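## Task

Lay three rods of three different colours (none of them pink) end to end in one straight row whose total length equals the pink rod's 9 cm. Colour gives length in cm: blue 1, magenta 2, grey 3, orange 4, lime 5, purple 6, red 7, green 8, pink 9, turquoise 10. All three must rest flat on the table itself, ends in contact, in a straight line with no kink or height step. No second train may be formed.

## Robot and tools

Robot: two UR-type arms, left_arm (scene +y side) and right_arm (-y side). Each carries a four-digit LEAP-style hand: right_arm a right hand, left_arm its mirror (left) hand. Bases sit near (+0.070, +0.448, +0.041) m and (-0.025, -0.372, +0.041) m. Cameras: cam_high (fixed, on a stand behind the arms), cam_left_wrist, cam_right_wrist, each 896x504.

Frames. Scene frame: origin at table height midway between the arms, +z up, +x out over the table. Reported end_effector_position (m), quat and velocities are in each arm's own base frame. Offsets in commands are along the current Hand target's own axes: +z points along straightened fingers toward the tips, +y out of the palm face, +x across the palm away from the thumb on the right hand, toward the thumb on the left hand.

The 48-number row (used by execute_actions and move). All values in [-1, 1]. Order: left_arm dx, dy, dz, rx, ry, rz; left hand's 16 hinge goals; left current_limit; left speed; then the same 24 for the right arm. Pose part: an offset, not a pose, measured from that arm's Hand target at the moment the action or move begins (not from the previous row). Scale: 1.0 = 0.6 m for dx/dy/dz, 180 degrees for the rotation vector rx/ry/rz. Sending six zeros re-commands the current Hand target. Hinge order per hand: index_mcp, index_abd, index_pip, index_dip, thumb_cmc, thumb_axl, thumb_mcp, thumb_ipl, middle_mcp, middle_abd, middle_pip, middle_dip, ring_mcp, ring_abd, ring_pip, ring_dip. Each is an absolute goal, scaled linearly between the hinge's two stops. Straight values: mcp +0.75, abd 0.00, pip +0.58, dip +0.70, thumb_cmc +0.71, thumb_axl +0.68, thumb_mcp +0.23, thumb_ipl +0.17. Moving toward -1 curls the fingers toward the palm and swings the thumb in front of the palm. current_limit maps -1..+1 to 0..550 mA (start +0.4); speed maps to (speed+1)/2 of 8.5 rad/s (start -0.6). Zeros in hand slots are real goals: to keep a hand unchanged, copy back its hand_goal, hand_current_limit and hand_speed. On the left hand, index_dip goals stop at +89.3 degrees for the whole session; asking for more is treated as that angle.

Tools.
execute_actions(actions, cameras): actions is a list of actions; each action is up to 15 rows of 48 numbers, one row per 1/30 s step, the last row held to fill 15 steps. Images appear only with an empty list or when cameras names them (["all"], specific names, or []).
move(target, speed, blend, stop_force, zero, blocking, cameras): target is one 48-number row or a list of up to 15 rows, all offsets counted from the same starting Hand targets. Straight-line paths, max 10 s. speed in m/s, 0.002 to 3.6, default 0.25 (rotation up to twice that in rad/s). blend in m rounds corners in a list. stop_force in N (3 to 120) ends an arm's path when its wrist sensor feels that push; do not use it when leaving a contact or while the hand rotates. zero (default true) re-zeros before the move. blocking=false returns early but not with stop_force. The result adds a move: line such as done, off_target, moving, held or fault, plus limits (paced = pose clipped, held = steps withheld).
wait(seconds 0 to 10), stop(), zoom_image(camera, region [x0,y0,x1,y1] pixels, at most 504 square), zero_wrist_force(arm), read_manual(section), finished_scene(scene = current scene number; ends it irreversibly).

Results: Hand target (the last commanded pose; next offsets count from it), end_effector_position/quat, joint positions, velocities and torques, Wrist force/torque (in end-effector axes, surface pushes read as force into the arm, plus the peak since last shown), and per-motor hand_goal, hand_measured, hand_current_ma, hand_state (moving, goal, blocked, overload). MOTOR HOT, HAND FAULT, TORQUE/FORCE or OVER-TEMPERATURE FAULT lines warn of stops.

Cautions: arms are stiff; commanding past a firm contact, or a fast touch, causes faults (net force around 150 N, wrist joints 25.4 N m). Orientation commands are clipped to 32 degrees from the current one per step. Avoid paths near an arm's own base, and keep the arms and hands from pressing each other. Hand motors at 495 mA or more for 5 s shut down. Never drop rods from height, release them while moving, or push anything off the table; rods may also be nudged by outside disturbances, so check images before finishing.

Each tool is called after "Request:" as name([rows], argument=value, ...), one row to a line, values as JSON.

## Session

Request:
execute_actions(actions=[])

Scene clock: 0.00 s.
left_arm: end_effector_position=(+0.2542, -0.2964, +0.2281) hand_goal=(+0.754, +0.000, +0.576, +0.696, +0.714, +0.678, +0.226, +0.168, +0.754, +0.000, +0.576, +0.696, +0.754, +0.000, +0.576, +0.696) hand_measured=(+0.754, +0.000, +0.576, +0.696, +0.714, +0.678, +0.226, +0.168, +0.754, +0.000, +0.576, +0.696, +0.754, +0.000, +0.576, +0.696) hand_current_ma=(+0, +0, +0, +0, +0, +0, +0, +0, +0, +0, +0, +0, +0, +0, +0, +0) hand_state=(goal, goal, goal, goal, goal, goal, goal, goal, goal, goal, goal, goal, goal, goal, goal, goal) hand_current_limit=0.40 hand_speed=-0.60 end_effector_quat_wxyz=(+0.267, +0.833, -0.476, +0.092) | right_arm: end_effector_position=(+0.3916, -0.2752, +0.0879) hand_goal=(+0.754, +0.000, +0.576, +0.696, +0.714, +0.678, +0.226, +0.168, +0.754, +0.000, +0.576, +0.696, +0.754, +0.000, +0.576, +0.696) hand_measured=(+0.754, +0.000, +0.576, +0.696, +0.714, +0.678, +0.226, +0.168, +0.754, +0.000, +0.576, +0.696, +0.754, +0.000, +0.576, +0.696) hand_current_ma=(+0, +0, +0, +0, +0, +0, +0, +0, +0, +0, +0, +0, +0, +0, +0, +0) hand_state=(goal, goal, goal, goal, goal, goal, goal, goal, goal, goal, goal, goal, goal, goal, goal, goal) hand_current_limit=0.40 hand_speed=-0.60 end_effector_quat_wxyz=(-0.069, +0.794, -0.604, +0.004)
Joint positions: left_arm=[3.173 -1.294 -2.313 -1.245 1.013 -3.604] | right_arm=[-0.824 -1.275 1.946 -2.228 -1.433 2.047]
Joint velocities: within noise
Joint torques (N m): no reading
Wrist force (N): no reading
Wrist torque (N m): no reading
Wrist force, peak (N): no reading
Hand target: left_arm +0.2542, -0.2964, +0.2281; +0.267, +0.833, -0.476, +0.092 | right_arm +0.3916, -0.2752, +0.0879; -0.069, +0.794, -0.604, +0.004

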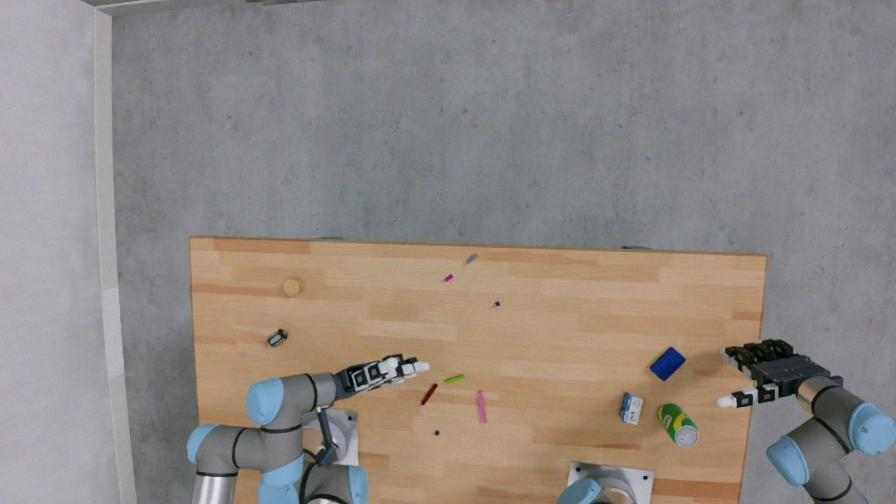

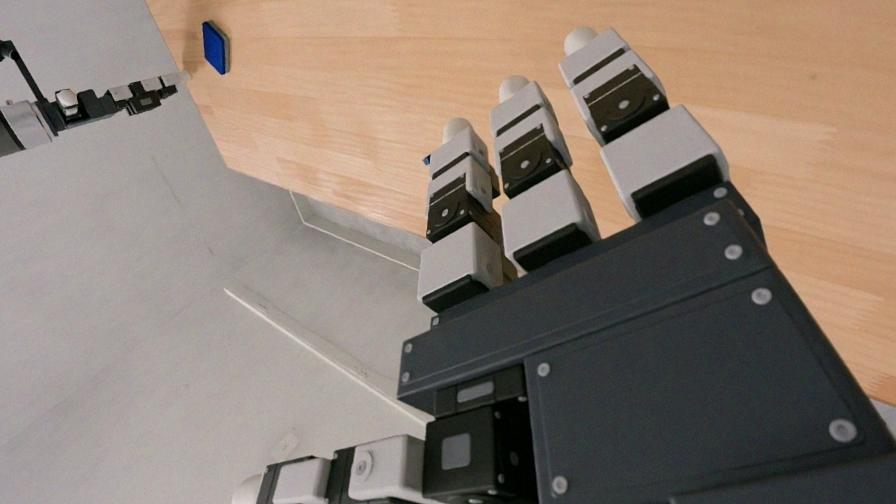

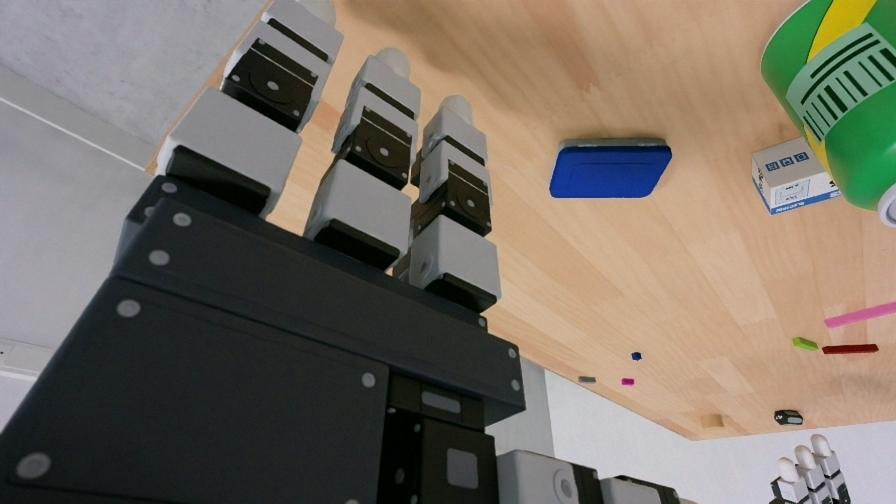

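Request:
zoom_image(camera="cam_high", region=[380, 230, 560, 450])

Request:
zoom_image(camera="cam_high", region=[180, 230, 780, 504])

Scaled by 2.291.

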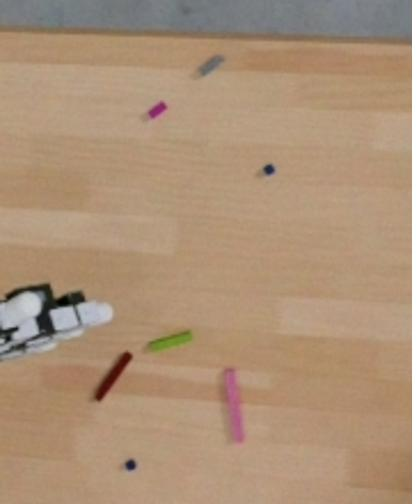

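Region (180, 230, 780, 504) is 600x274 pixels. A region can be at most 504 by 504 pixels.

Request:
zoom_image(camera="cam_high", region=[420, 355, 500, 435])

Request:
zoom_image(camera="cam_high", region=[430, 240, 510, 320])

Request:
zoom_image(camera="cam_high", region=[180, 230, 680, 504])

Scaled by 6.300.

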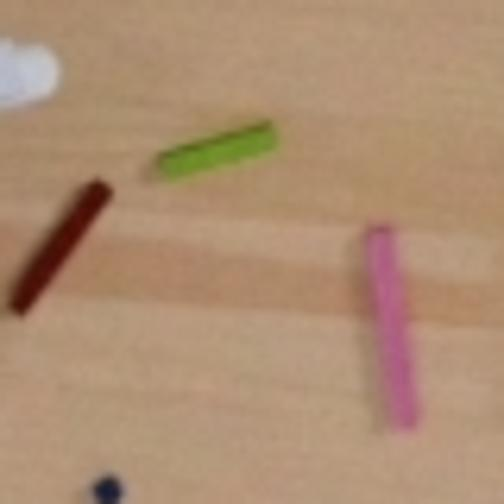

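Scaled by 6.300.

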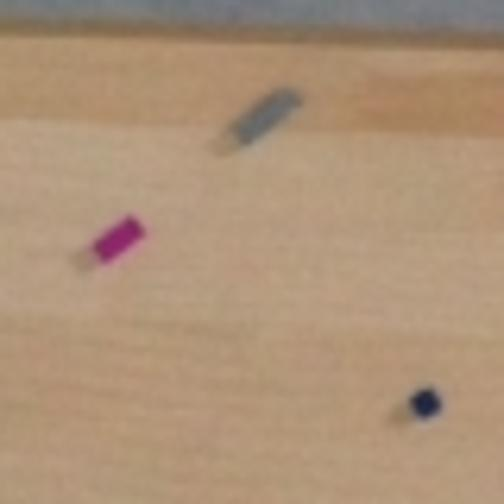

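Scaled by 1.008.

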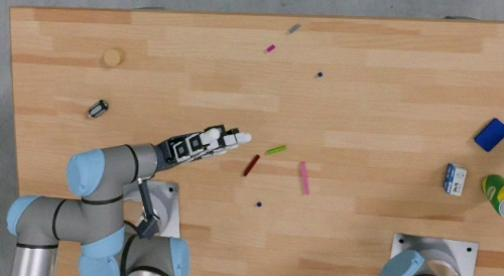

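Request:
move(target=[-0.12, 0.1243, 0.0503, -0.0324, -0.2047, 0.5414, 0.754, 0, 0.576, 0.696, 0.714, 0.678, 0.226, 0.168, 0.754, 0, 0.576, 0.696, 0.754, 0, -0.88, -0.75, 0.4, -0.6, 0, 0, 0, 0, 0, 0, 0.754, 0, 0.576, 0.696, 0.714, 0.678, 0.226, 0.168, 0.754, 0, 0.576, 0.696, 0.754, 0, 0.576, 0.696, 0.4, -0.6], speed=0.25, cameras=["all"])

Scene clock: 211.23 s.
left_arm: end_effector_position=(+0.1501, -0.2891, +0.2001) hand_goal=(+0.754, +0.000, +0.576, +0.696, +0.714, +0.678, +0.226, +0.168, +0.754, +0.000, +0.576, +0.696, +0.754, +0.000, -0.880, -0.750) hand_measured=(+0.754, +0.000, +0.576, +0.696, +0.716, +0.678, +0.224, +0.168, +0.754, +0.000, +0.576, +0.696, +0.754, +0.000, -0.874, -0.748) hand_current_ma=(+0, +0, +0, +0, +0, +0, -1, +0, +0, +0, +0, +0, +0, +0, +3, +1) hand_state=(goal, goal, goal, goal, goal, goal, goal, goal, goal, goal, goal, goal, goal, goal, goal, goal) hand_current_limit=0.40 hand_speed=-0.60 end_effector_quat_wxyz=(+0.000, -0.174, +0.985, +0.000) | right_arm: end_effector_position=(+0.3916, -0.2752, +0.0879) hand_goal=(+0.754, +0.000, +0.576, +0.696, +0.714, +0.678, +0.226, +0.168, +0.754, +0.000, +0.576, +0.696, +0.754, +0.000, +0.576, +0.696) hand_measured=(+0.754, +0.000, +0.576, +0.696, +0.714, +0.678, +0.224, +0.168, +0.754, +0.000, +0.576, +0.696, +0.754, +0.000, +0.576, +0.696) hand_current_ma=(+0, +0, +0, +0, +0, +0, -1, +0, +0, +0, +0, +0, +0, +0, +0, +0) hand_state=(goal, goal, goal, goal, goal, goal, goal, goal, goal, goal, goal, goal, goal, goal, goal, goal) hand_current_limit=0.40 hand_speed=-0.60 end_effector_quat_wxyz=(-0.069, +0.794, -0.604, +0.004)
Joint positions: left_arm=[2.406 -1.405 -2.135 -1.173 1.57 -2.655] | right_arm=[-0.824 -1.275 1.946 -2.228 -1.433 2.047]
Joint torques (N m): left_arm=[11.49 8.72 33.72 0.7 -1.78 -0.86] | right_arm=[0.22 -34.87 -19.2 -2.4 0.36 0.19]
Wrist force (N): left_arm=[1.7 0.1 0.4] | right_arm=[-0.2 0.2 0.0]
Wrist torque (N m): left_arm=[-0.13 -0.18 0.33] | right_arm=[0.03 0.03 -0.01]
Wrist force, peak (N): left_arm=[2.1 -0.1 0.3] | right_arm=[0.0 0.4 0.5]
Hand target: left_arm +0.1502, -0.2891, +0.2001; +0.000, -0.174, +0.985, +0.000 | right_arm +0.3916, -0.2752, +0.0879; -0.069, +0.794, -0.604, +0.004
Off the commanded pose: left_arm 0.000 m, 0 deg | right_arm 0.000 m, 0 deg.
move: done

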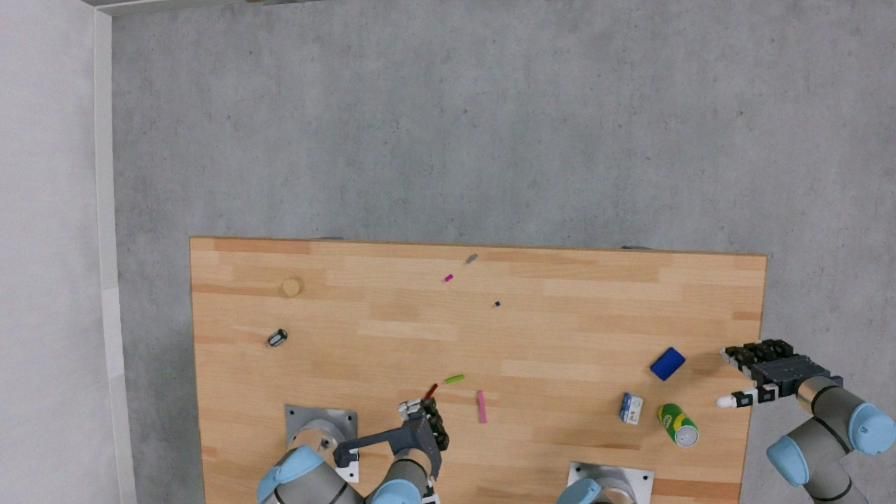

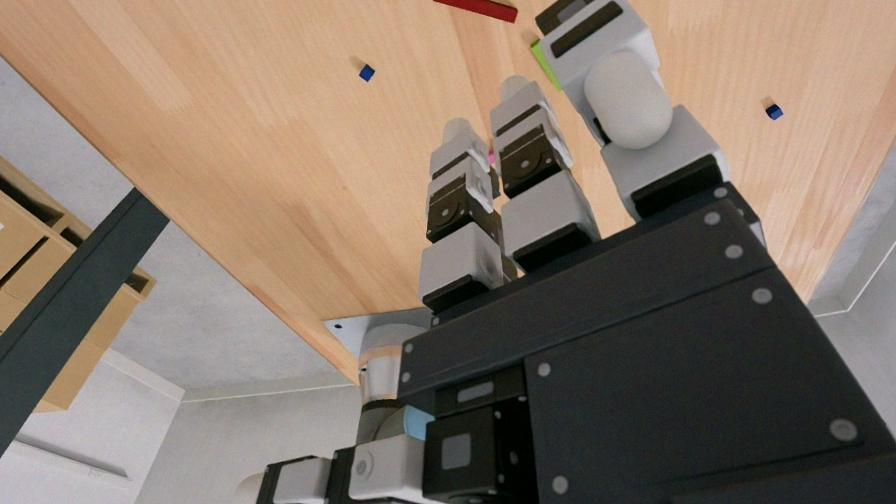

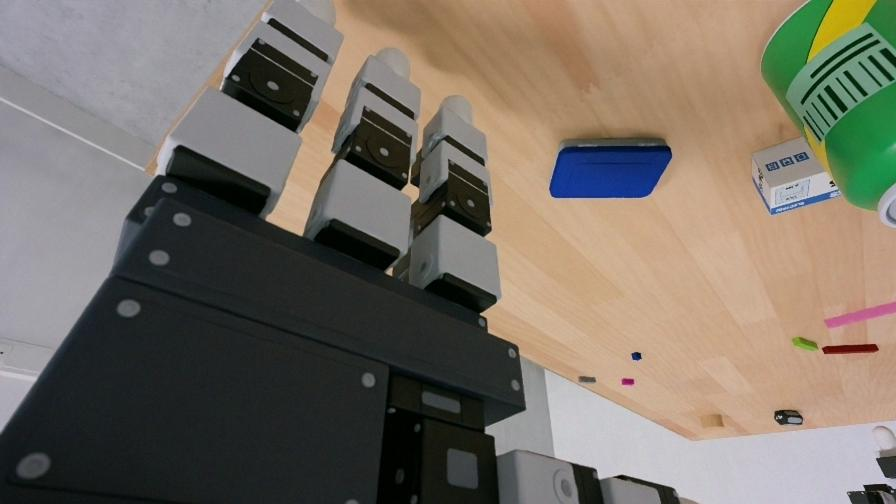

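Request:
zoom_image(camera="cam_high", region=[380, 360, 500, 480])

Request:
zoom_image(camera="cam_left_wrist", region=[340, 0, 840, 260])

Scaled by 4.200.

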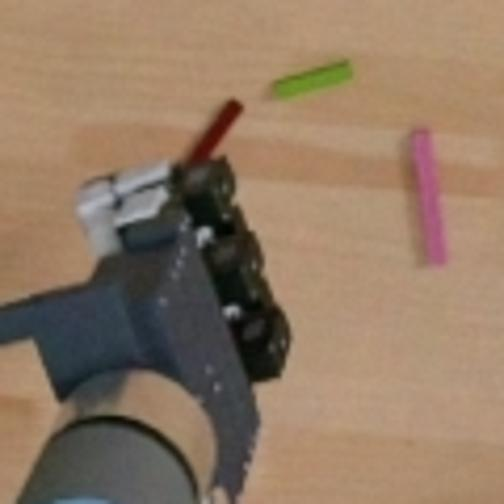

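Scaled by 1.008.

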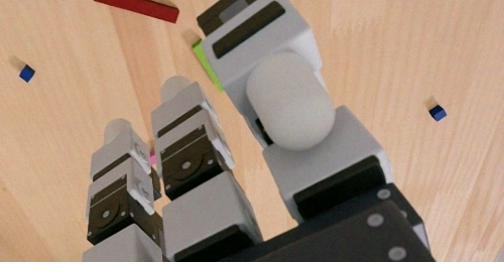

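Request:
move(target=[-0.0817, -0.0933, 0.1, 0, 0, 0, 0.754, 0, 0.576, 0.696, 0.714, 0.678, 0.226, 0.168, 0.754, 0, 0.576, 0.696, 0.97, 0, 0.97, 0.97, 0.4, -0.6, 0, 0, 0, 0, 0, 0, 0.754, 0, 0.576, 0.696, 0.714, 0.678, 0.226, 0.168, 0.754, 0, 0.576, 0.696, 0.754, 0, 0.576, 0.696, 0.4, -0.6], speed=0.15, cameras=["cam_high", "cam_left_wrist"])

Scene clock: 243.17 s.
left_arm: end_effector_position=(+0.2154, -0.3249, +0.1401) hand_goal=(+0.754, +0.000, +0.576, +0.696, +0.714, +0.678, +0.226, +0.168, +0.754, +0.000, +0.576, +0.696, +0.970, +0.000, +0.970, +0.970) hand_measured=(+0.754, +0.000, +0.576, +0.696, +0.716, +0.678, +0.224, +0.168, +0.754, +0.000, +0.576, +0.696, +0.966, +0.000, +0.964, +0.966) hand_current_ma=(+0, +0, +0, +0, +0, +0, -1, +0, +0, +0, +0, +0, -2, +0, -3, -1) hand_state=(goal, goal, goal, goal, goal, goal, goal, goal, goal, goal, goal, goal, goal, goal, goal, goal) hand_current_limit=0.40 hand_speed=-0.60 end_effector_quat_wxyz=(+0.000, -0.174, +0.985, +0.000) | right_arm: end_effector_position=(+0.3916, -0.2752, +0.0879) hand_goal=(+0.754, +0.000, +0.576, +0.696, +0.714, +0.678, +0.226, +0.168, +0.754, +0.000, +0.576, +0.696, +0.754, +0.000, +0.576, +0.696) hand_measured=(+0.754, +0.000, +0.576, +0.696, +0.714, +0.678, +0.224, +0.168, +0.754, +0.000, +0.576, +0.696, +0.754, +0.000, +0.576, +0.696) hand_current_ma=(+0, +0, +0, +0, +0, +0, -1, +0, +0, +0, +0, +0, +0, +0, +0, +0) hand_state=(goal, goal, goal, goal, goal, goal, goal, goal, goal, goal, goal, goal, goal, goal, goal, goal) hand_current_limit=0.40 hand_speed=-0.60 end_effector_quat_wxyz=(-0.069, +0.794, -0.604, +0.004)
Joint positions: left_arm=[2.444 -1.647 -2.08 -0.986 1.57 -2.618] | right_arm=[-0.824 -1.275 1.946 -2.228 -1.433 2.047]
Joint torques (N m): left_arm=[-8.13 15.26 14.32 3.85 -0.19 -1.27] | right_arm=[-0.82 -35.04 -18.23 -2.49 0.42 0.26]
Wrist force (N): left_arm=[1.5 0.0 0.3] | right_arm=[0.1 0.0 0.2]
Wrist torque (N m): left_arm=[-0.18 -0.16 0.20] | right_arm=[-0.02 -0.02 0.00]
Wrist force, peak (N): left_arm=[2.5 1.0 -0.7] | right_arm=[-0.2 0.3 0.4]
Hand target: left_arm +0.2154, -0.3249, +0.1401; +0.000, -0.174, +0.985, +0.000 | right_arm +0.3916, -0.2752, +0.0879; -0.069, +0.794, -0.604, +0.004
Off the commanded pose: left_arm 0.000 m, 0 deg | right_arm 0.000 m, 0 deg.
move: done
Images, in order (width x height): cam_high 896x504, cam_left_wrist 896x504.

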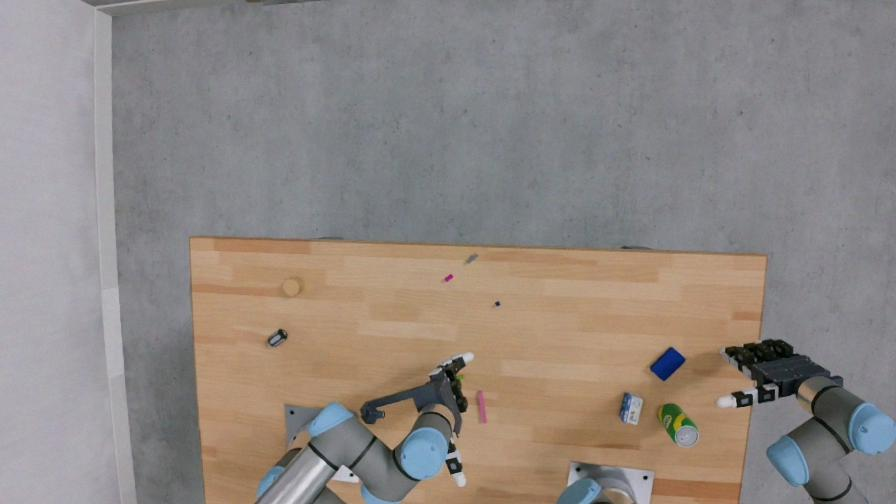

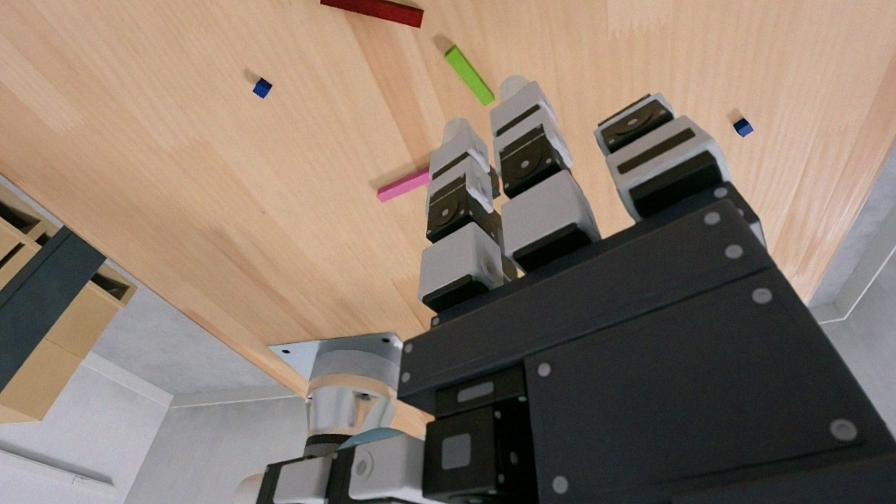

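Request:
zoom_image(camera="cam_left_wrist", region=[380, 20, 580, 220])

Request:
move(target=[0.0107, 0.0092, 0.08, 0, 0, 0, 0.754, 0, 0.576, 0.696, 0.714, 0.678, 0.226, 0.168, 0.754, 0, 0.576, 0.696, 0.97, 0, 0.97, 0.97, 0.4, -0.6, 0, 0, 0, 0, 0, 0, 0.754, 0, 0.576, 0.696, 0.714, 0.678, 0.226, 0.168, 0.754, 0, 0.576, 0.696, 0.754, 0, 0.576, 0.696, 0.4, -0.6], speed=0.1, cameras=["cam_high", "cam_left_wrist"])

Request:
zoom_image(camera="cam_left_wrist", region=[380, 20, 580, 220])

Scaled by 2.520.

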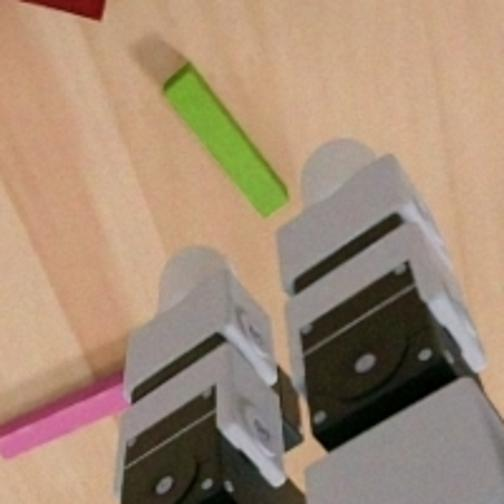

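Scene clock: 268.73 s.
left_arm: end_effector_position=(+0.2073, -0.3220, +0.0921) hand_goal=(+0.754, +0.000, +0.576, +0.696, +0.714, +0.678, +0.226, +0.168, +0.754, +0.000, +0.576, +0.696, +0.970, +0.000, +0.970, +0.970) hand_measured=(+0.754, +0.000, +0.576, +0.696, +0.716, +0.678, +0.224, +0.168, +0.754, +0.000, +0.576, +0.696, +0.966, +0.000, +0.964, +0.966) hand_current_ma=(+0, +0, +0, +0, +0, +0, -1, +0, +0, +0, +0, +0, -2, +0, -3, -1) hand_state=(goal, goal, goal, goal, goal, goal, goal, goal, goal, goal, goal, goal, goal, goal, goal, goal) hand_current_limit=0.40 hand_speed=-0.60 end_effector_quat_wxyz=(+0.000, -0.174, +0.985, +0.000) | right_arm: end_effector_position=(+0.3916, -0.2752, +0.0879) hand_goal=(+0.754, +0.000, +0.576, +0.696, +0.714, +0.678, +0.226, +0.168, +0.754, +0.000, +0.576, +0.696, +0.754, +0.000, +0.576, +0.696) hand_measured=(+0.754, +0.000, +0.576, +0.696, +0.714, +0.678, +0.224, +0.168, +0.754, +0.000, +0.576, +0.696, +0.754, +0.000, +0.576, +0.696) hand_current_ma=(+0, +0, +0, +0, +0, +0, -1, +0, +0, +0, +0, +0, +0, +0, +0, +0) hand_state=(goal, goal, goal, goal, goal, goal, goal, goal, goal, goal, goal, goal, goal, goal, goal, goal) hand_current_limit=0.40 hand_speed=-0.60 end_effector_quat_wxyz=(-0.069, +0.794, -0.604, +0.004)
Joint positions: left_arm=[2.437 -1.712 -2.16 -0.841 1.57 -2.624] | right_arm=[-0.824 -1.275 1.946 -2.228 -1.433 2.047]
Joint torques (N m): left_arm=[2.88 25.35 26.57 2.74 -1.07 0.74] | right_arm=[-0.57 -35.5 -18.03 -2.3 0.34 0.38]
Wrist force (N): left_arm=[1.6 -0.1 0.3] | right_arm=[-0.2 0.1 0.2]
Wrist torque (N m): left_arm=[-0.17 -0.17 0.34] | right_arm=[0.01 0.03 -0.02]
Wrist force, peak (N): left_arm=[1.5 0.4 1.8] | right_arm=[-0.2 0.1 0.4]
Hand target: left_arm +0.2074, -0.3220, +0.0921; +0.000, -0.174, +0.985, +0.000 | right_arm +0.3916, -0.2752, +0.0879; -0.069, +0.794, -0.604, +0.004
Off the commanded pose: left_arm 0.000 m, 0 deg | right_arm 0.000 m, 0 deg.
move: done
Images, in order (width x height): cam_high 896x504, cam_left_wrist 896x504.

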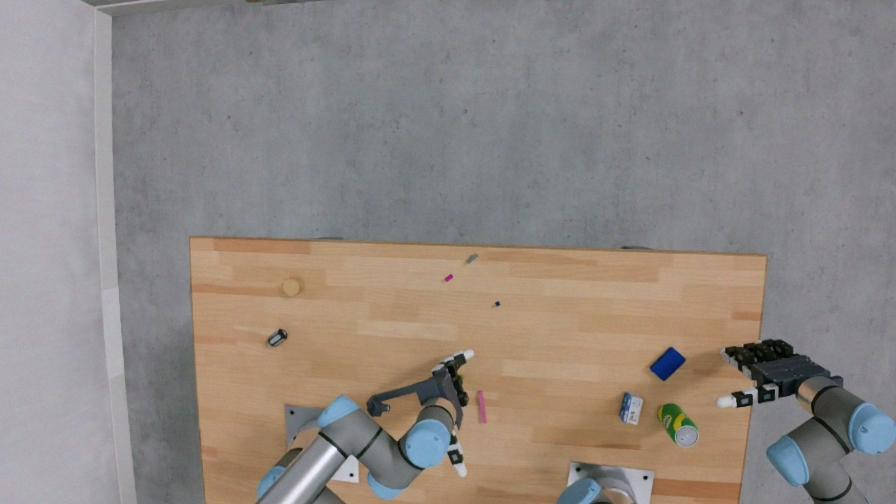

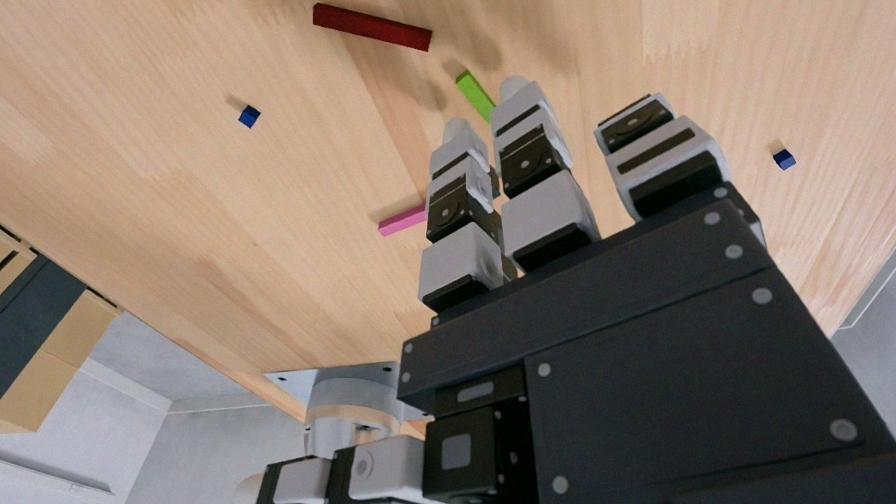

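Scaled by 2.520.

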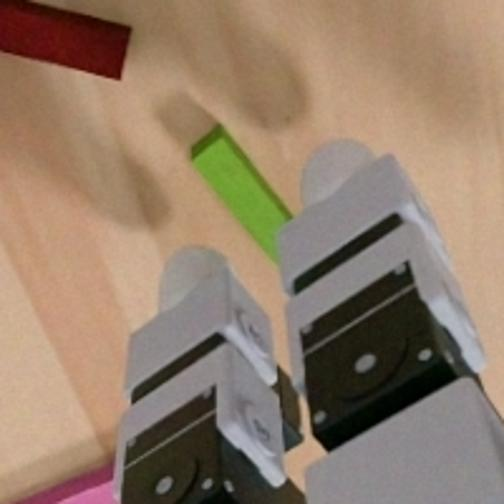

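Request:
move(target=[0, 0, 0.03, 0, 0, 0, 0.754, 0, 0.576, 0.696, 0.714, 0.678, 0.226, 0.168, 0.754, 0, 0.576, 0.696, 0.97, 0, 0.97, 0.97, 0.4, -0.6, 0, 0, 0, 0, 0, 0, 0.754, 0, 0.576, 0.696, 0.714, 0.678, 0.226, 0.168, 0.754, 0, 0.576, 0.696, 0.754, 0, 0.576, 0.696, 0.4, -0.6], speed=0.01, stop_force=3, cameras=["cam_left_wrist"])

Request:
zoom_image(camera="cam_left_wrist", region=[380, 20, 580, 220])

Scene clock: 281.53 s.
left_arm: end_effector_position=(+0.2074, -0.3220, +0.0815) hand_goal=(+0.754, +0.000, +0.576, +0.696, +0.714, +0.678, +0.226, +0.168, +0.754, +0.000, +0.576, +0.696, +0.970, +0.000, +0.970, +0.970) hand_measured=(+0.754, +0.000, +0.576, +0.696, +0.716, +0.678, +0.224, +0.168, +0.754, +0.000, +0.576, +0.696, +0.966, +0.000, +0.964, +0.966) hand_current_ma=(+0, +0, +0, +0, +0, +0, -1, +0, +0, +0, +0, +0, -2, +0, -3, -1) hand_state=(goal, goal, goal, goal, goal, goal, goal, goal, goal, goal, goal, goal, goal, goal, goal, goal) hand_current_limit=0.40 hand_speed=-0.60 end_effector_quat_wxyz=(+0.000, -0.174, +0.985, +0.000) | right_arm: end_effector_position=(+0.3916, -0.2752, +0.0879) hand_goal=(+0.754, +0.000, +0.576, +0.696, +0.714, +0.678, +0.226, +0.168, +0.754, +0.000, +0.576, +0.696, +0.754, +0.000, +0.576, +0.696) hand_measured=(+0.754, +0.000, +0.576, +0.696, +0.714, +0.678, +0.224, +0.168, +0.754, +0.000, +0.576, +0.696, +0.754, +0.000, +0.576, +0.696) hand_current_ma=(+0, +0, +0, +0, +0, +0, -1, +0, +0, +0, +0, +0, +0, +0, +0, +0) hand_state=(goal, goal, goal, goal, goal, goal, goal, goal, goal, goal, goal, goal, goal, goal, goal, goal) hand_current_limit=0.40 hand_speed=-0.60 end_effector_quat_wxyz=(-0.069, +0.794, -0.604, +0.004)
Joint positions: left_arm=[2.437 -1.732 -2.172 -0.809 1.57 -2.624] | right_arm=[-0.824 -1.275 1.946 -2.228 -1.433 2.047]
Joint torques (N m): left_arm=[7.65 27.98 26.89 3.02 -0.91 0.63] | right_arm=[-0.9 -35.35 -19.05 -2.42 0.46 0.47]
Wrist force (N): left_arm=[1.5 -0.1 -3.4] | right_arm=[-0.2 0.0 0.1]
Wrist torque (N m): left_arm=[0.10 -0.18 0.32] | right_arm=[-0.01 0.03 -0.02]
Wrist force, peak (N): left_arm=[1.9 0.0 -11.0] | right_arm=[-0.1 0.3 0.4]
Hand target: left_arm +0.2074, -0.3220, +0.0815; +0.000, -0.174, +0.985, +0.000 (not the last commanded pose) | right_arm +0.3916, -0.2752, +0.0879; -0.069, +0.794, -0.604, +0.004
Off the commanded pose: left_arm 0.007 m, 0 deg | right_arm 0.000 m, 0 deg.
move: contact (left_arm)
Images, in order (width x height): cam_left_wrist 896x504.

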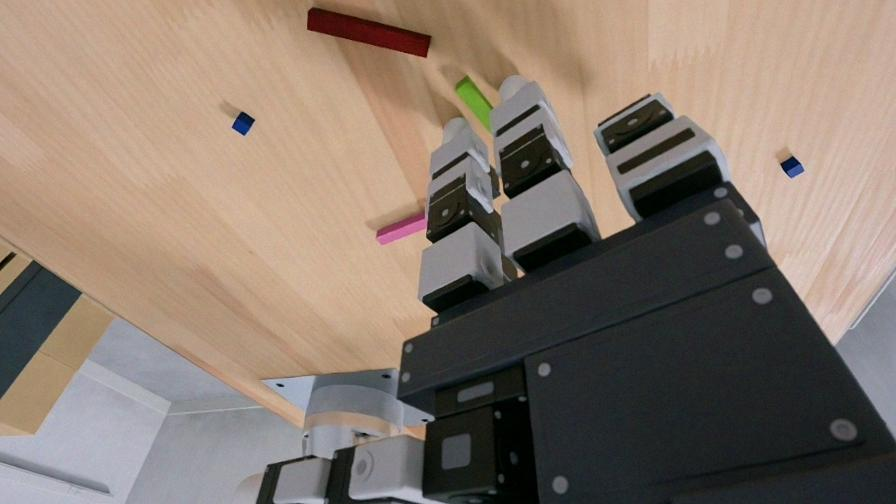

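Scaled by 2.520.

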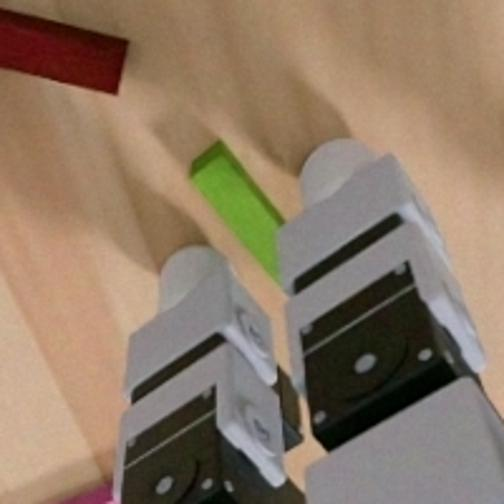

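Request:
move(target=[0, 0, -0.0017, 0, 0, 0, 0.754, -0.11, 0.576, 0.696, 0.714, 0.678, 0.226, 0.168, 0.754, 0.11, 0.576, 0.696, 0.97, 0, 0.97, 0.97, 0.4, -0.8, 0, 0, 0, 0, 0, 0, 0.754, 0, 0.576, 0.696, 0.714, 0.678, 0.226, 0.168, 0.754, 0, 0.576, 0.696, 0.754, 0, 0.576, 0.696, 0.4, -0.6], speed=0.05, cameras=["cam_left_wrist"])

Request:
zoom_image(camera="cam_left_wrist", region=[380, 20, 580, 220])

Scene clock: 288.93 s.
left_arm: end_effector_position=(+0.2074, -0.3220, +0.0825) hand_goal=(+0.754, -0.110, +0.576, +0.696, +0.714, +0.678, +0.226, +0.168, +0.754, +0.110, +0.576, +0.696, +0.970, +0.000, +0.970, +0.970) hand_measured=(+0.754, -0.086, +0.576, +0.696, +0.716, +0.678, +0.224, +0.168, +0.754, +0.078, +0.576, +0.696, +0.966, +0.000, +0.964, +0.966) hand_current_ma=(+0, +22, +0, +0, +0, +0, -1, +0, +0, -32, +0, +0, -2, +0, -3, -1) hand_state=(goal, blocked, goal, goal, goal, goal, goal, goal, goal, blocked, goal, goal, goal, goal, goal, goal) hand_current_limit=0.40 hand_speed=-0.80 end_effector_quat_wxyz=(+0.000, -0.174, +0.985, +0.000) | right_arm: end_effector_position=(+0.3916, -0.2752, +0.0879) hand_goal=(+0.754, +0.000, +0.576, +0.696, +0.714, +0.678, +0.226, +0.168, +0.754, +0.000, +0.576, +0.696, +0.754, +0.000, +0.576, +0.696) hand_measured=(+0.754, +0.000, +0.576, +0.696, +0.714, +0.678, +0.224, +0.168, +0.754, +0.000, +0.576, +0.696, +0.754, +0.000, +0.576, +0.696) hand_current_ma=(+0, +0, +0, +0, +0, +0, -1, +0, +0, +0, +0, +0, +0, +0, +0, +0) hand_state=(goal, goal, goal, goal, goal, goal, goal, goal, goal, goal, goal, goal, goal, goal, goal, goal) hand_current_limit=0.40 hand_speed=-0.60 end_effector_quat_wxyz=(-0.069, +0.794, -0.604, +0.004)
Joint positions: left_arm=[2.437 -1.73 -2.17 -0.812 1.57 -2.624] | right_arm=[-0.824 -1.275 1.946 -2.228 -1.433 2.047]
Joint torques (N m): left_arm=[7 27.09 27.08 1.14 -0.52 0.83] | right_arm=[-0.04 -35.04 -19.15 -2.48 0.51 0.53]
Wrist force (N): left_arm=[1.3 0.0 0.5] | right_arm=[0.1 0.1 0.3]
Wrist torque (N m): left_arm=[-0.17 -0.13 0.30] | right_arm=[-0.01 -0.01 0.01]
Wrist force, peak (N): left_arm=[1.6 -0.1 -3.8] | right_arm=[-0.2 0.4 0.3]
Hand target: left_arm +0.2074, -0.3220, +0.0825; +0.000, -0.174, +0.985, +0.000 | right_arm +0.3916, -0.2752, +0.0879; -0.069, +0.794, -0.604, +0.004
Off the commanded pose: left_arm 0.000 m, 0 deg | right_arm 0.000 m, 0 deg.
move: done
Images, in order (width x height): cam_left_wrist 896x504.

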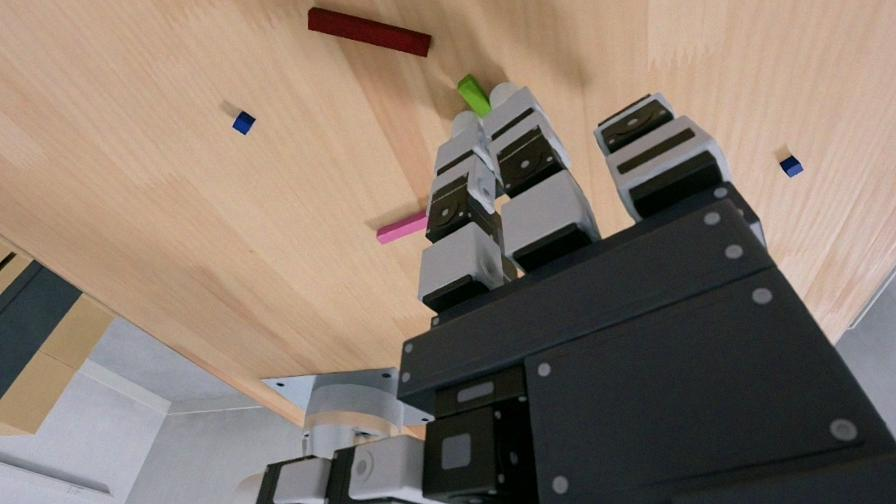

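Scaled by 2.520.

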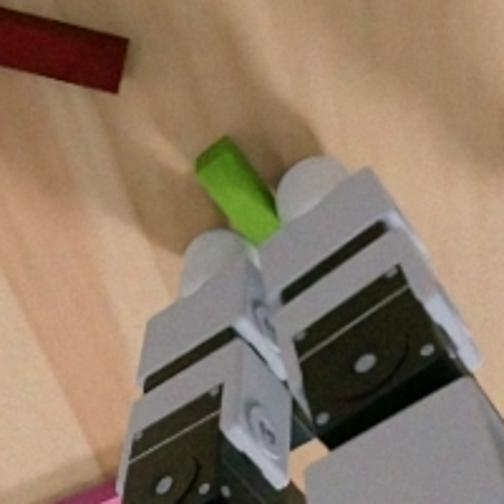

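Request:
zoom_image(camera="cam_left_wrist", region=[440, 60, 510, 130])

Scaled by 7.200.

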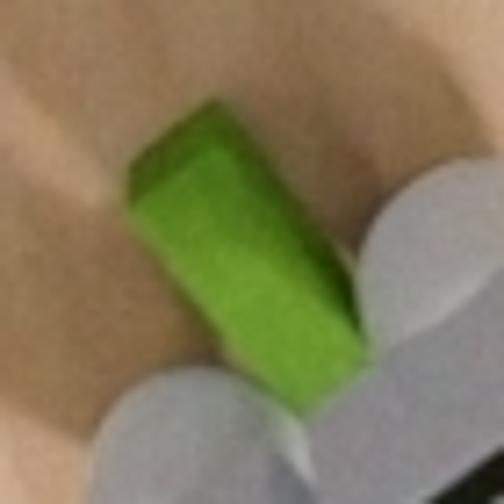

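Request:
move([
  [0, 0, 0, 0, 0, 0, 0.754, 0.05, 0.576, 0.696, 0.714, 0.678, 0.226, 0.168, 0.754, -0.05, 0.576, 0.696, 0.97, 0, 0.97, 0.97, 0.4, -0.8, 0, 0, 0, 0, 0, 0, 0.754, 0, 0.576, 0.696, 0.714, 0.678, 0.226, 0.168, 0.754, 0, 0.576, 0.696, 0.754, 0, 0.576, 0.696, 0.4, -0.6],
  [0, 0, -0.08, 0, 0, 0, 0.754, 0.05, 0.576, 0.696, 0.714, 0.678, 0.226, 0.168, 0.754, -0.05, 0.576, 0.696, 0.97, 0, 0.97, 0.97, 0.4, -0.8, 0, 0, 0, 0, 0, 0, 0.754, 0, 0.576, 0.696, 0.714, 0.678, 0.226, 0.168, 0.754, 0, 0.576, 0.696, 0.754, 0, 0.576, 0.696, 0.4, -0.6],
  [-0.467, -0.2603, -0.0817, 0, 0, -0.0922, 0.754, 0.05, 0.576, 0.696, 0.714, 0.678, 0.226, 0.168, 0.754, -0.05, 0.576, 0.696, 0.97, 0, 0.97, 0.97, 0.4, -0.8, 0, 0, 0, 0, 0, 0, 0.754, 0, 0.576, 0.696, 0.714, 0.678, 0.226, 0.168, 0.754, 0, 0.576, 0.696, 0.754, 0, 0.576, 0.696, 0.4, -0.6],
], speed=[0.1, 0.1, 0.25], blend=[0, 0.02, 0], cameras=["cam_high", "cam_left_wrist"])

Request:
zoom_image(camera="cam_left_wrist", region=[380, 0, 580, 200])

Scene clock: 333.77 s.
left_arm: end_effector_position=(+0.5241, -0.3727, +0.1314) hand_goal=(+0.754, +0.050, +0.576, +0.696, +0.714, +0.678, +0.226, +0.168, +0.754, -0.050, +0.576, +0.696, +0.970, +0.000, +0.970, +0.970) hand_measured=(+0.754, +0.048, +0.576, +0.696, +0.716, +0.678, +0.222, +0.168, +0.754, -0.048, +0.576, +0.696, +0.966, +0.000, +0.964, +0.966) hand_current_ma=(+0, -1, +0, +0, +0, +0, -1, +0, +0, +1, +0, +0, -2, +0, -3, -1) hand_state=(goal, goal, goal, goal, goal, goal, goal, goal, goal, goal, goal, goal, goal, goal, goal, goal) hand_current_limit=0.40 hand_speed=-0.80 end_effector_quat_wxyz=(+0.000, -0.314, +0.949, +0.000) | right_arm: end_effector_position=(+0.3916, -0.2752, +0.0879) hand_goal=(+0.754, +0.000, +0.576, +0.696, +0.714, +0.678, +0.226, +0.168, +0.754, +0.000, +0.576, +0.696, +0.754, +0.000, +0.576, +0.696) hand_measured=(+0.754, +0.000, +0.576, +0.696, +0.714, +0.678, +0.224, +0.168, +0.754, +0.000, +0.576, +0.696, +0.754, +0.000, +0.576, +0.696) hand_current_ma=(+0, +0, +0, +0, +0, +0, -1, +0, +0, +0, +0, +0, +0, +0, +0, +0) hand_state=(goal, goal, goal, goal, goal, goal, goal, goal, goal, goal, goal, goal, goal, goal, goal, goal) hand_current_limit=0.40 hand_speed=-0.60 end_effector_quat_wxyz=(-0.069, +0.794, -0.604, +0.004)
Joint positions: left_arm=[2.701 -2.211 -1.303 -1.199 1.57 -2.651] | right_arm=[-0.824 -1.275 1.946 -2.228 -1.433 2.047]
Joint torques (N m): left_arm=[-6.4 37.37 32.27 2.68 0.94 1.52] | right_arm=[-1.11 -35.05 -18.6 -2.47 0.5 0.47]
Wrist force (N): left_arm=[1.5 0.2 0.2] | right_arm=[-0.4 0.1 0.1]
Wrist torque (N m): left_arm=[-0.12 -0.18 0.27] | right_arm=[0.01 0.04 -0.03]
Wrist force, peak (N): left_arm=[3.1 0.8 -0.2] | right_arm=[-0.2 0.3 0.4]
Hand target: left_arm +0.5242, -0.3728, +0.1314; +0.000, -0.314, +0.949, +0.000 | right_arm +0.3916, -0.2752, +0.0879; -0.069, +0.794, -0.604, +0.004
Off the commanded pose: left_arm 0.000 m, 0 deg | right_arm 0.000 m, 0 deg.
move: done
Images, in order (width x height): cam_high 896x504, cam_left_wrist 896x504.

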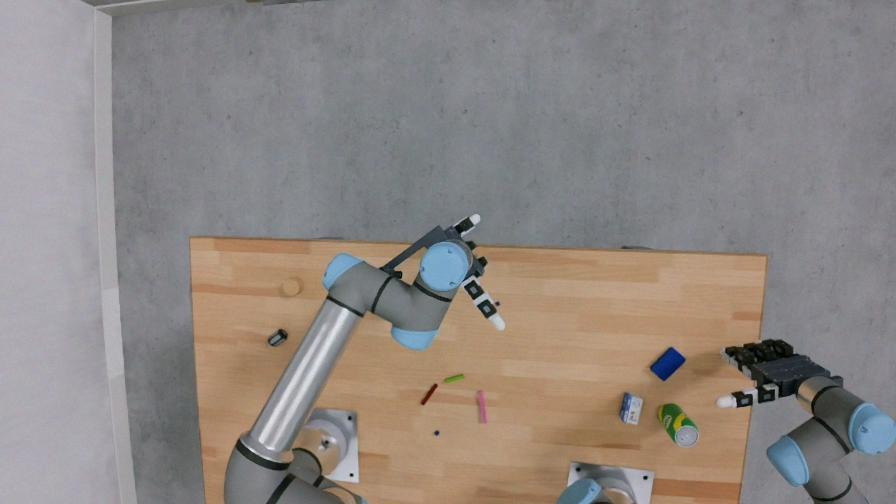

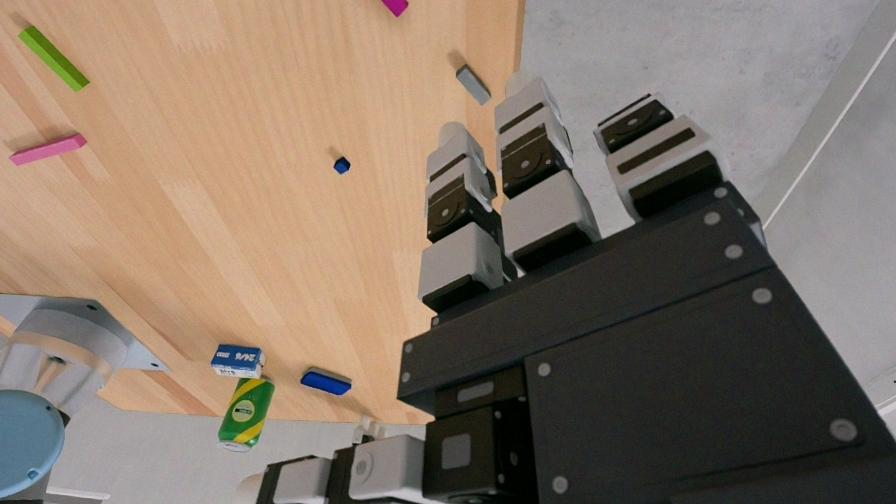

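Scaled by 2.520.

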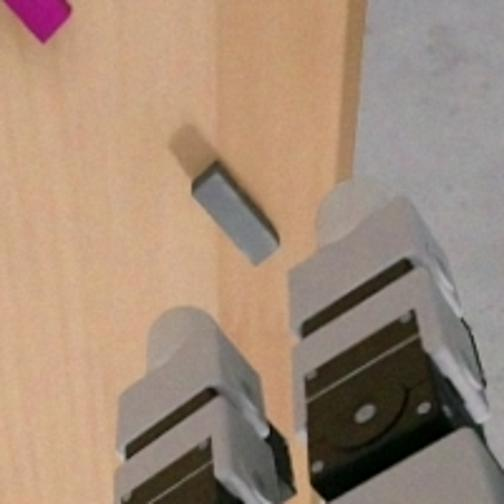

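Request:
move(target=[0.0127, -0.0008, 0.0667, 0, 0, -0.0067, 0.754, 0.05, 0.576, 0.696, 0.714, 0.678, 0.226, 0.168, 0.754, -0.05, 0.576, 0.696, 0.97, 0, 0.97, 0.97, 0.4, -0.8, 0, 0, 0, 0, 0, 0, 0.754, 0, 0.576, 0.696, 0.714, 0.678, 0.226, 0.168, 0.754, 0, 0.576, 0.696, 0.754, 0, 0.576, 0.696, 0.4, -0.6], speed=0.1, cameras=["cam_left_wrist"])

Request:
zoom_image(camera="cam_left_wrist", region=[400, 20, 550, 170])

Request:
move(target=[0, 0, 0.03, 0, 0, 0, 0.754, 0.05, 0.576, 0.696, 0.714, 0.678, 0.226, 0.168, 0.754, -0.05, 0.576, 0.696, 0.97, 0, 0.97, 0.97, 0.4, -0.8, 0, 0, 0, 0, 0, 0, 0.754, 0, 0.576, 0.696, 0.714, 0.678, 0.226, 0.168, 0.754, 0, 0.576, 0.696, 0.754, 0, 0.576, 0.696, 0.4, -0.6], speed=0.01, stop_force=3, cameras=["cam_left_wrist"])

Request:
zoom_image(camera="cam_left_wrist", region=[400, 20, 550, 170])

Scene clock: 347.63 s.
left_arm: end_effector_position=(+0.5182, -0.3778, +0.0913) hand_goal=(+0.754, +0.050, +0.576, +0.696, +0.714, +0.678, +0.226, +0.168, +0.754, -0.050, +0.576, +0.696, +0.970, +0.000, +0.970, +0.970) hand_measured=(+0.754, +0.048, +0.576, +0.696, +0.716, +0.678, +0.222, +0.168, +0.754, -0.048, +0.576, +0.696, +0.966, +0.000, +0.964, +0.966) hand_current_ma=(+0, -1, +0, +0, +0, +0, -1, +0, +0, +1, +0, +0, -2, +0, -3, -1) hand_state=(goal, goal, goal, goal, goal, goal, goal, goal, goal, goal, goal, goal, goal, goal, goal, goal) hand_current_limit=0.40 hand_speed=-0.80 end_effector_quat_wxyz=(+0.000, -0.324, +0.946, +0.000) | right_arm: end_effector_position=(+0.3916, -0.2752, +0.0879) hand_goal=(+0.754, +0.000, +0.576, +0.696, +0.714, +0.678, +0.226, +0.168, +0.754, +0.000, +0.576, +0.696, +0.754, +0.000, +0.576, +0.696) hand_measured=(+0.754, +0.000, +0.576, +0.696, +0.714, +0.678, +0.224, +0.168, +0.754, +0.000, +0.576, +0.696, +0.754, +0.000, +0.576, +0.696) hand_current_ma=(+0, +0, +0, +0, +0, +0, -1, +0, +0, +0, +0, +0, +0, +0, +0, +0) hand_state=(goal, goal, goal, goal, goal, goal, goal, goal, goal, goal, goal, goal, goal, goal, goal, goal) hand_current_limit=0.40 hand_speed=-0.60 end_effector_quat_wxyz=(-0.069, +0.794, -0.604, +0.004)
Joint positions: left_arm=[2.693 -2.246 -1.354 -1.113 1.57 -2.679] | right_arm=[-0.824 -1.275 1.946 -2.228 -1.433 2.047]
Joint torques (N m): left_arm=[5 51.43 31.75 0.7 0.65 1.71] | right_arm=[-0.1 -34.43 -18.28 -2.52 0.43 0.71]
Wrist force (N): left_arm=[1.8 0.1 0.1] | right_arm=[0.0 0.1 0.1]
Wrist torque (N m): left_arm=[-0.11 -0.21 0.32] | right_arm=[0.01 0.00 0.00]
Wrist force, peak (N): left_arm=[1.8 0.3 1.1] | right_arm=[-0.2 0.2 0.5]
Hand target: left_arm +0.5183, -0.3777, +0.0913; +0.000, -0.324, +0.946, +0.000 | right_arm +0.3916, -0.2752, +0.0879; -0.069, +0.794, -0.604, +0.004
Off the commanded pose: left_arm 0.000 m, 0 deg | right_arm 0.000 m, 0 deg.
move: done
Images, in order (width x height): cam_left_wrist 896x504.

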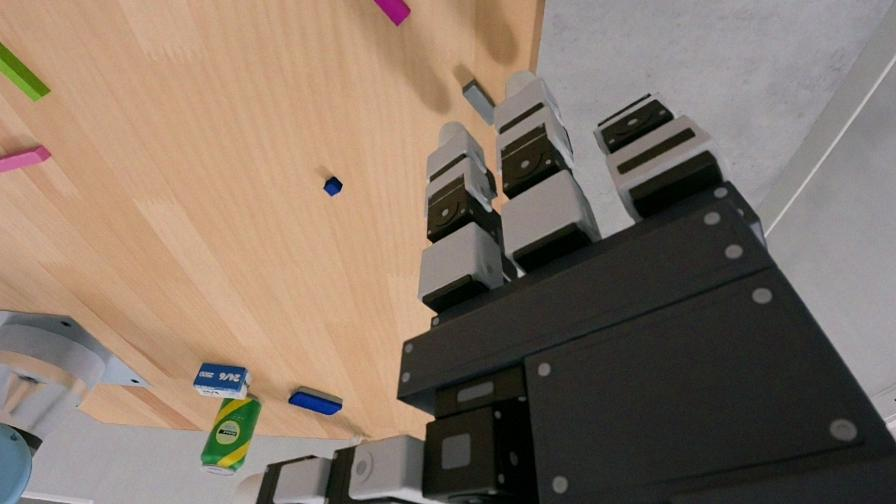

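Scaled by 3.360.

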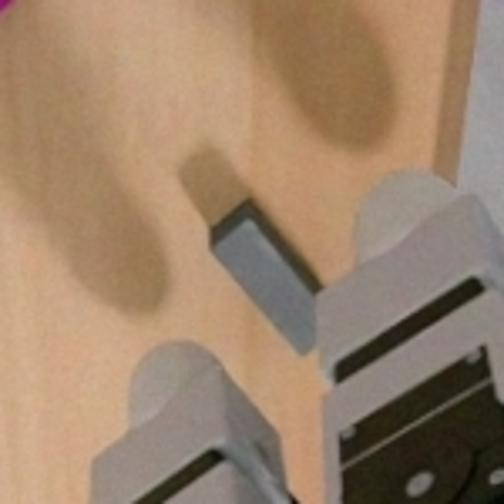

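Scene clock: 349.60 s.
left_arm: end_effector_position=(+0.5183, -0.3777, +0.0823) hand_goal=(+0.754, +0.050, +0.576, +0.696, +0.714, +0.678, +0.226, +0.168, +0.754, -0.050, +0.576, +0.696, +0.970, +0.000, +0.970, +0.970) hand_measured=(+0.754, +0.048, +0.576, +0.696, +0.716, +0.678, +0.222, +0.168, +0.754, -0.048, +0.576, +0.696, +0.966, +0.000, +0.964, +0.966) hand_current_ma=(+0, -1, +0, +0, +0, +0, -1, +0, +0, +1, +0, +0, -2, +0, -3, -1) hand_state=(goal, goal, goal, goal, goal, goal, goal, goal, goal, goal, goal, goal, goal, goal, goal, goal) hand_current_limit=0.40 hand_speed=-0.80 end_effector_quat_wxyz=(+0.000, -0.324, +0.946, +0.000) | right_arm: end_effector_position=(+0.3916, -0.2752, +0.0879) hand_goal=(+0.754, +0.000, +0.576, +0.696, +0.714, +0.678, +0.226, +0.168, +0.754, +0.000, +0.576, +0.696, +0.754, +0.000, +0.576, +0.696) hand_measured=(+0.754, +0.000, +0.576, +0.696, +0.714, +0.678, +0.224, +0.168, +0.754, +0.000, +0.576, +0.696, +0.754, +0.000, +0.576, +0.696) hand_current_ma=(+0, +0, +0, +0, +0, +0, -1, +0, +0, +0, +0, +0, +0, +0, +0, +0) hand_state=(goal, goal, goal, goal, goal, goal, goal, goal, goal, goal, goal, goal, goal, goal, goal, goal) hand_current_limit=0.40 hand_speed=-0.60 end_effector_quat_wxyz=(-0.069, +0.794, -0.604, +0.004)
Joint positions: left_arm=[2.693 -2.256 -1.362 -1.095 1.57 -2.679] | right_arm=[-0.824 -1.275 1.946 -2.228 -1.433 2.047]
Joint torques (N m): left_arm=[9.44 49.25 30.53 0.59 0.29 1.39] | right_arm=[-0.78 -35.05 -18.99 -2.65 0.38 0.67]
Wrist force (N): left_arm=[1.5 0.0 -3.5] | right_arm=[-0.1 0.3 0.2]
Wrist torque (N m): left_arm=[0.16 -0.21 0.30] | right_arm=[0.02 0.02 -0.01]
Wrist force, peak (N): left_arm=[2.2 0.3 -9.7] | right_arm=[0.0 -0.1 0.6]
Hand target: left_arm +0.5183, -0.3777, +0.0823; +0.000, -0.324, +0.946, +0.000 (not the last commanded pose) | right_arm +0.3916, -0.2752, +0.0879; -0.069, +0.794, -0.604, +0.004
Off the commanded pose: left_arm 0.009 m, 0 deg | right_arm 0.000 m, 0 deg.
move: contact (left_arm)
Images, in order (width x height): cam_left_wrist 896x504.

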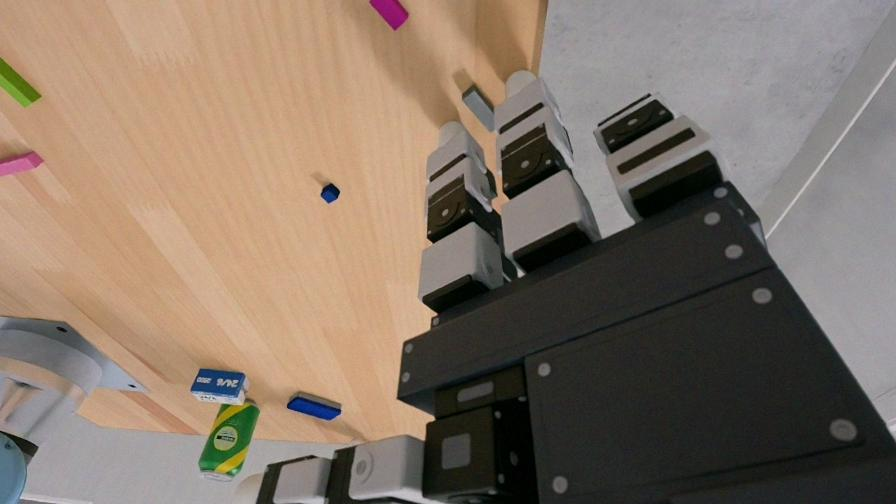

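Scaled by 3.360.

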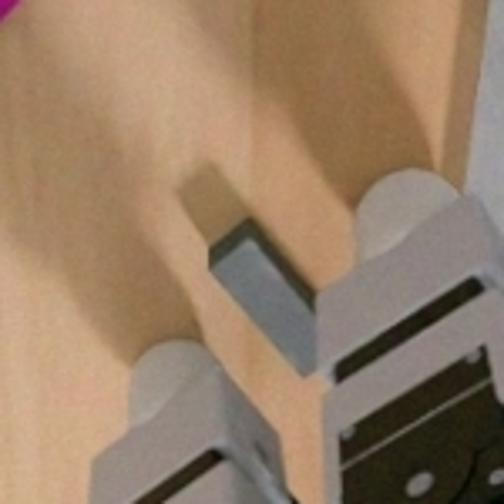

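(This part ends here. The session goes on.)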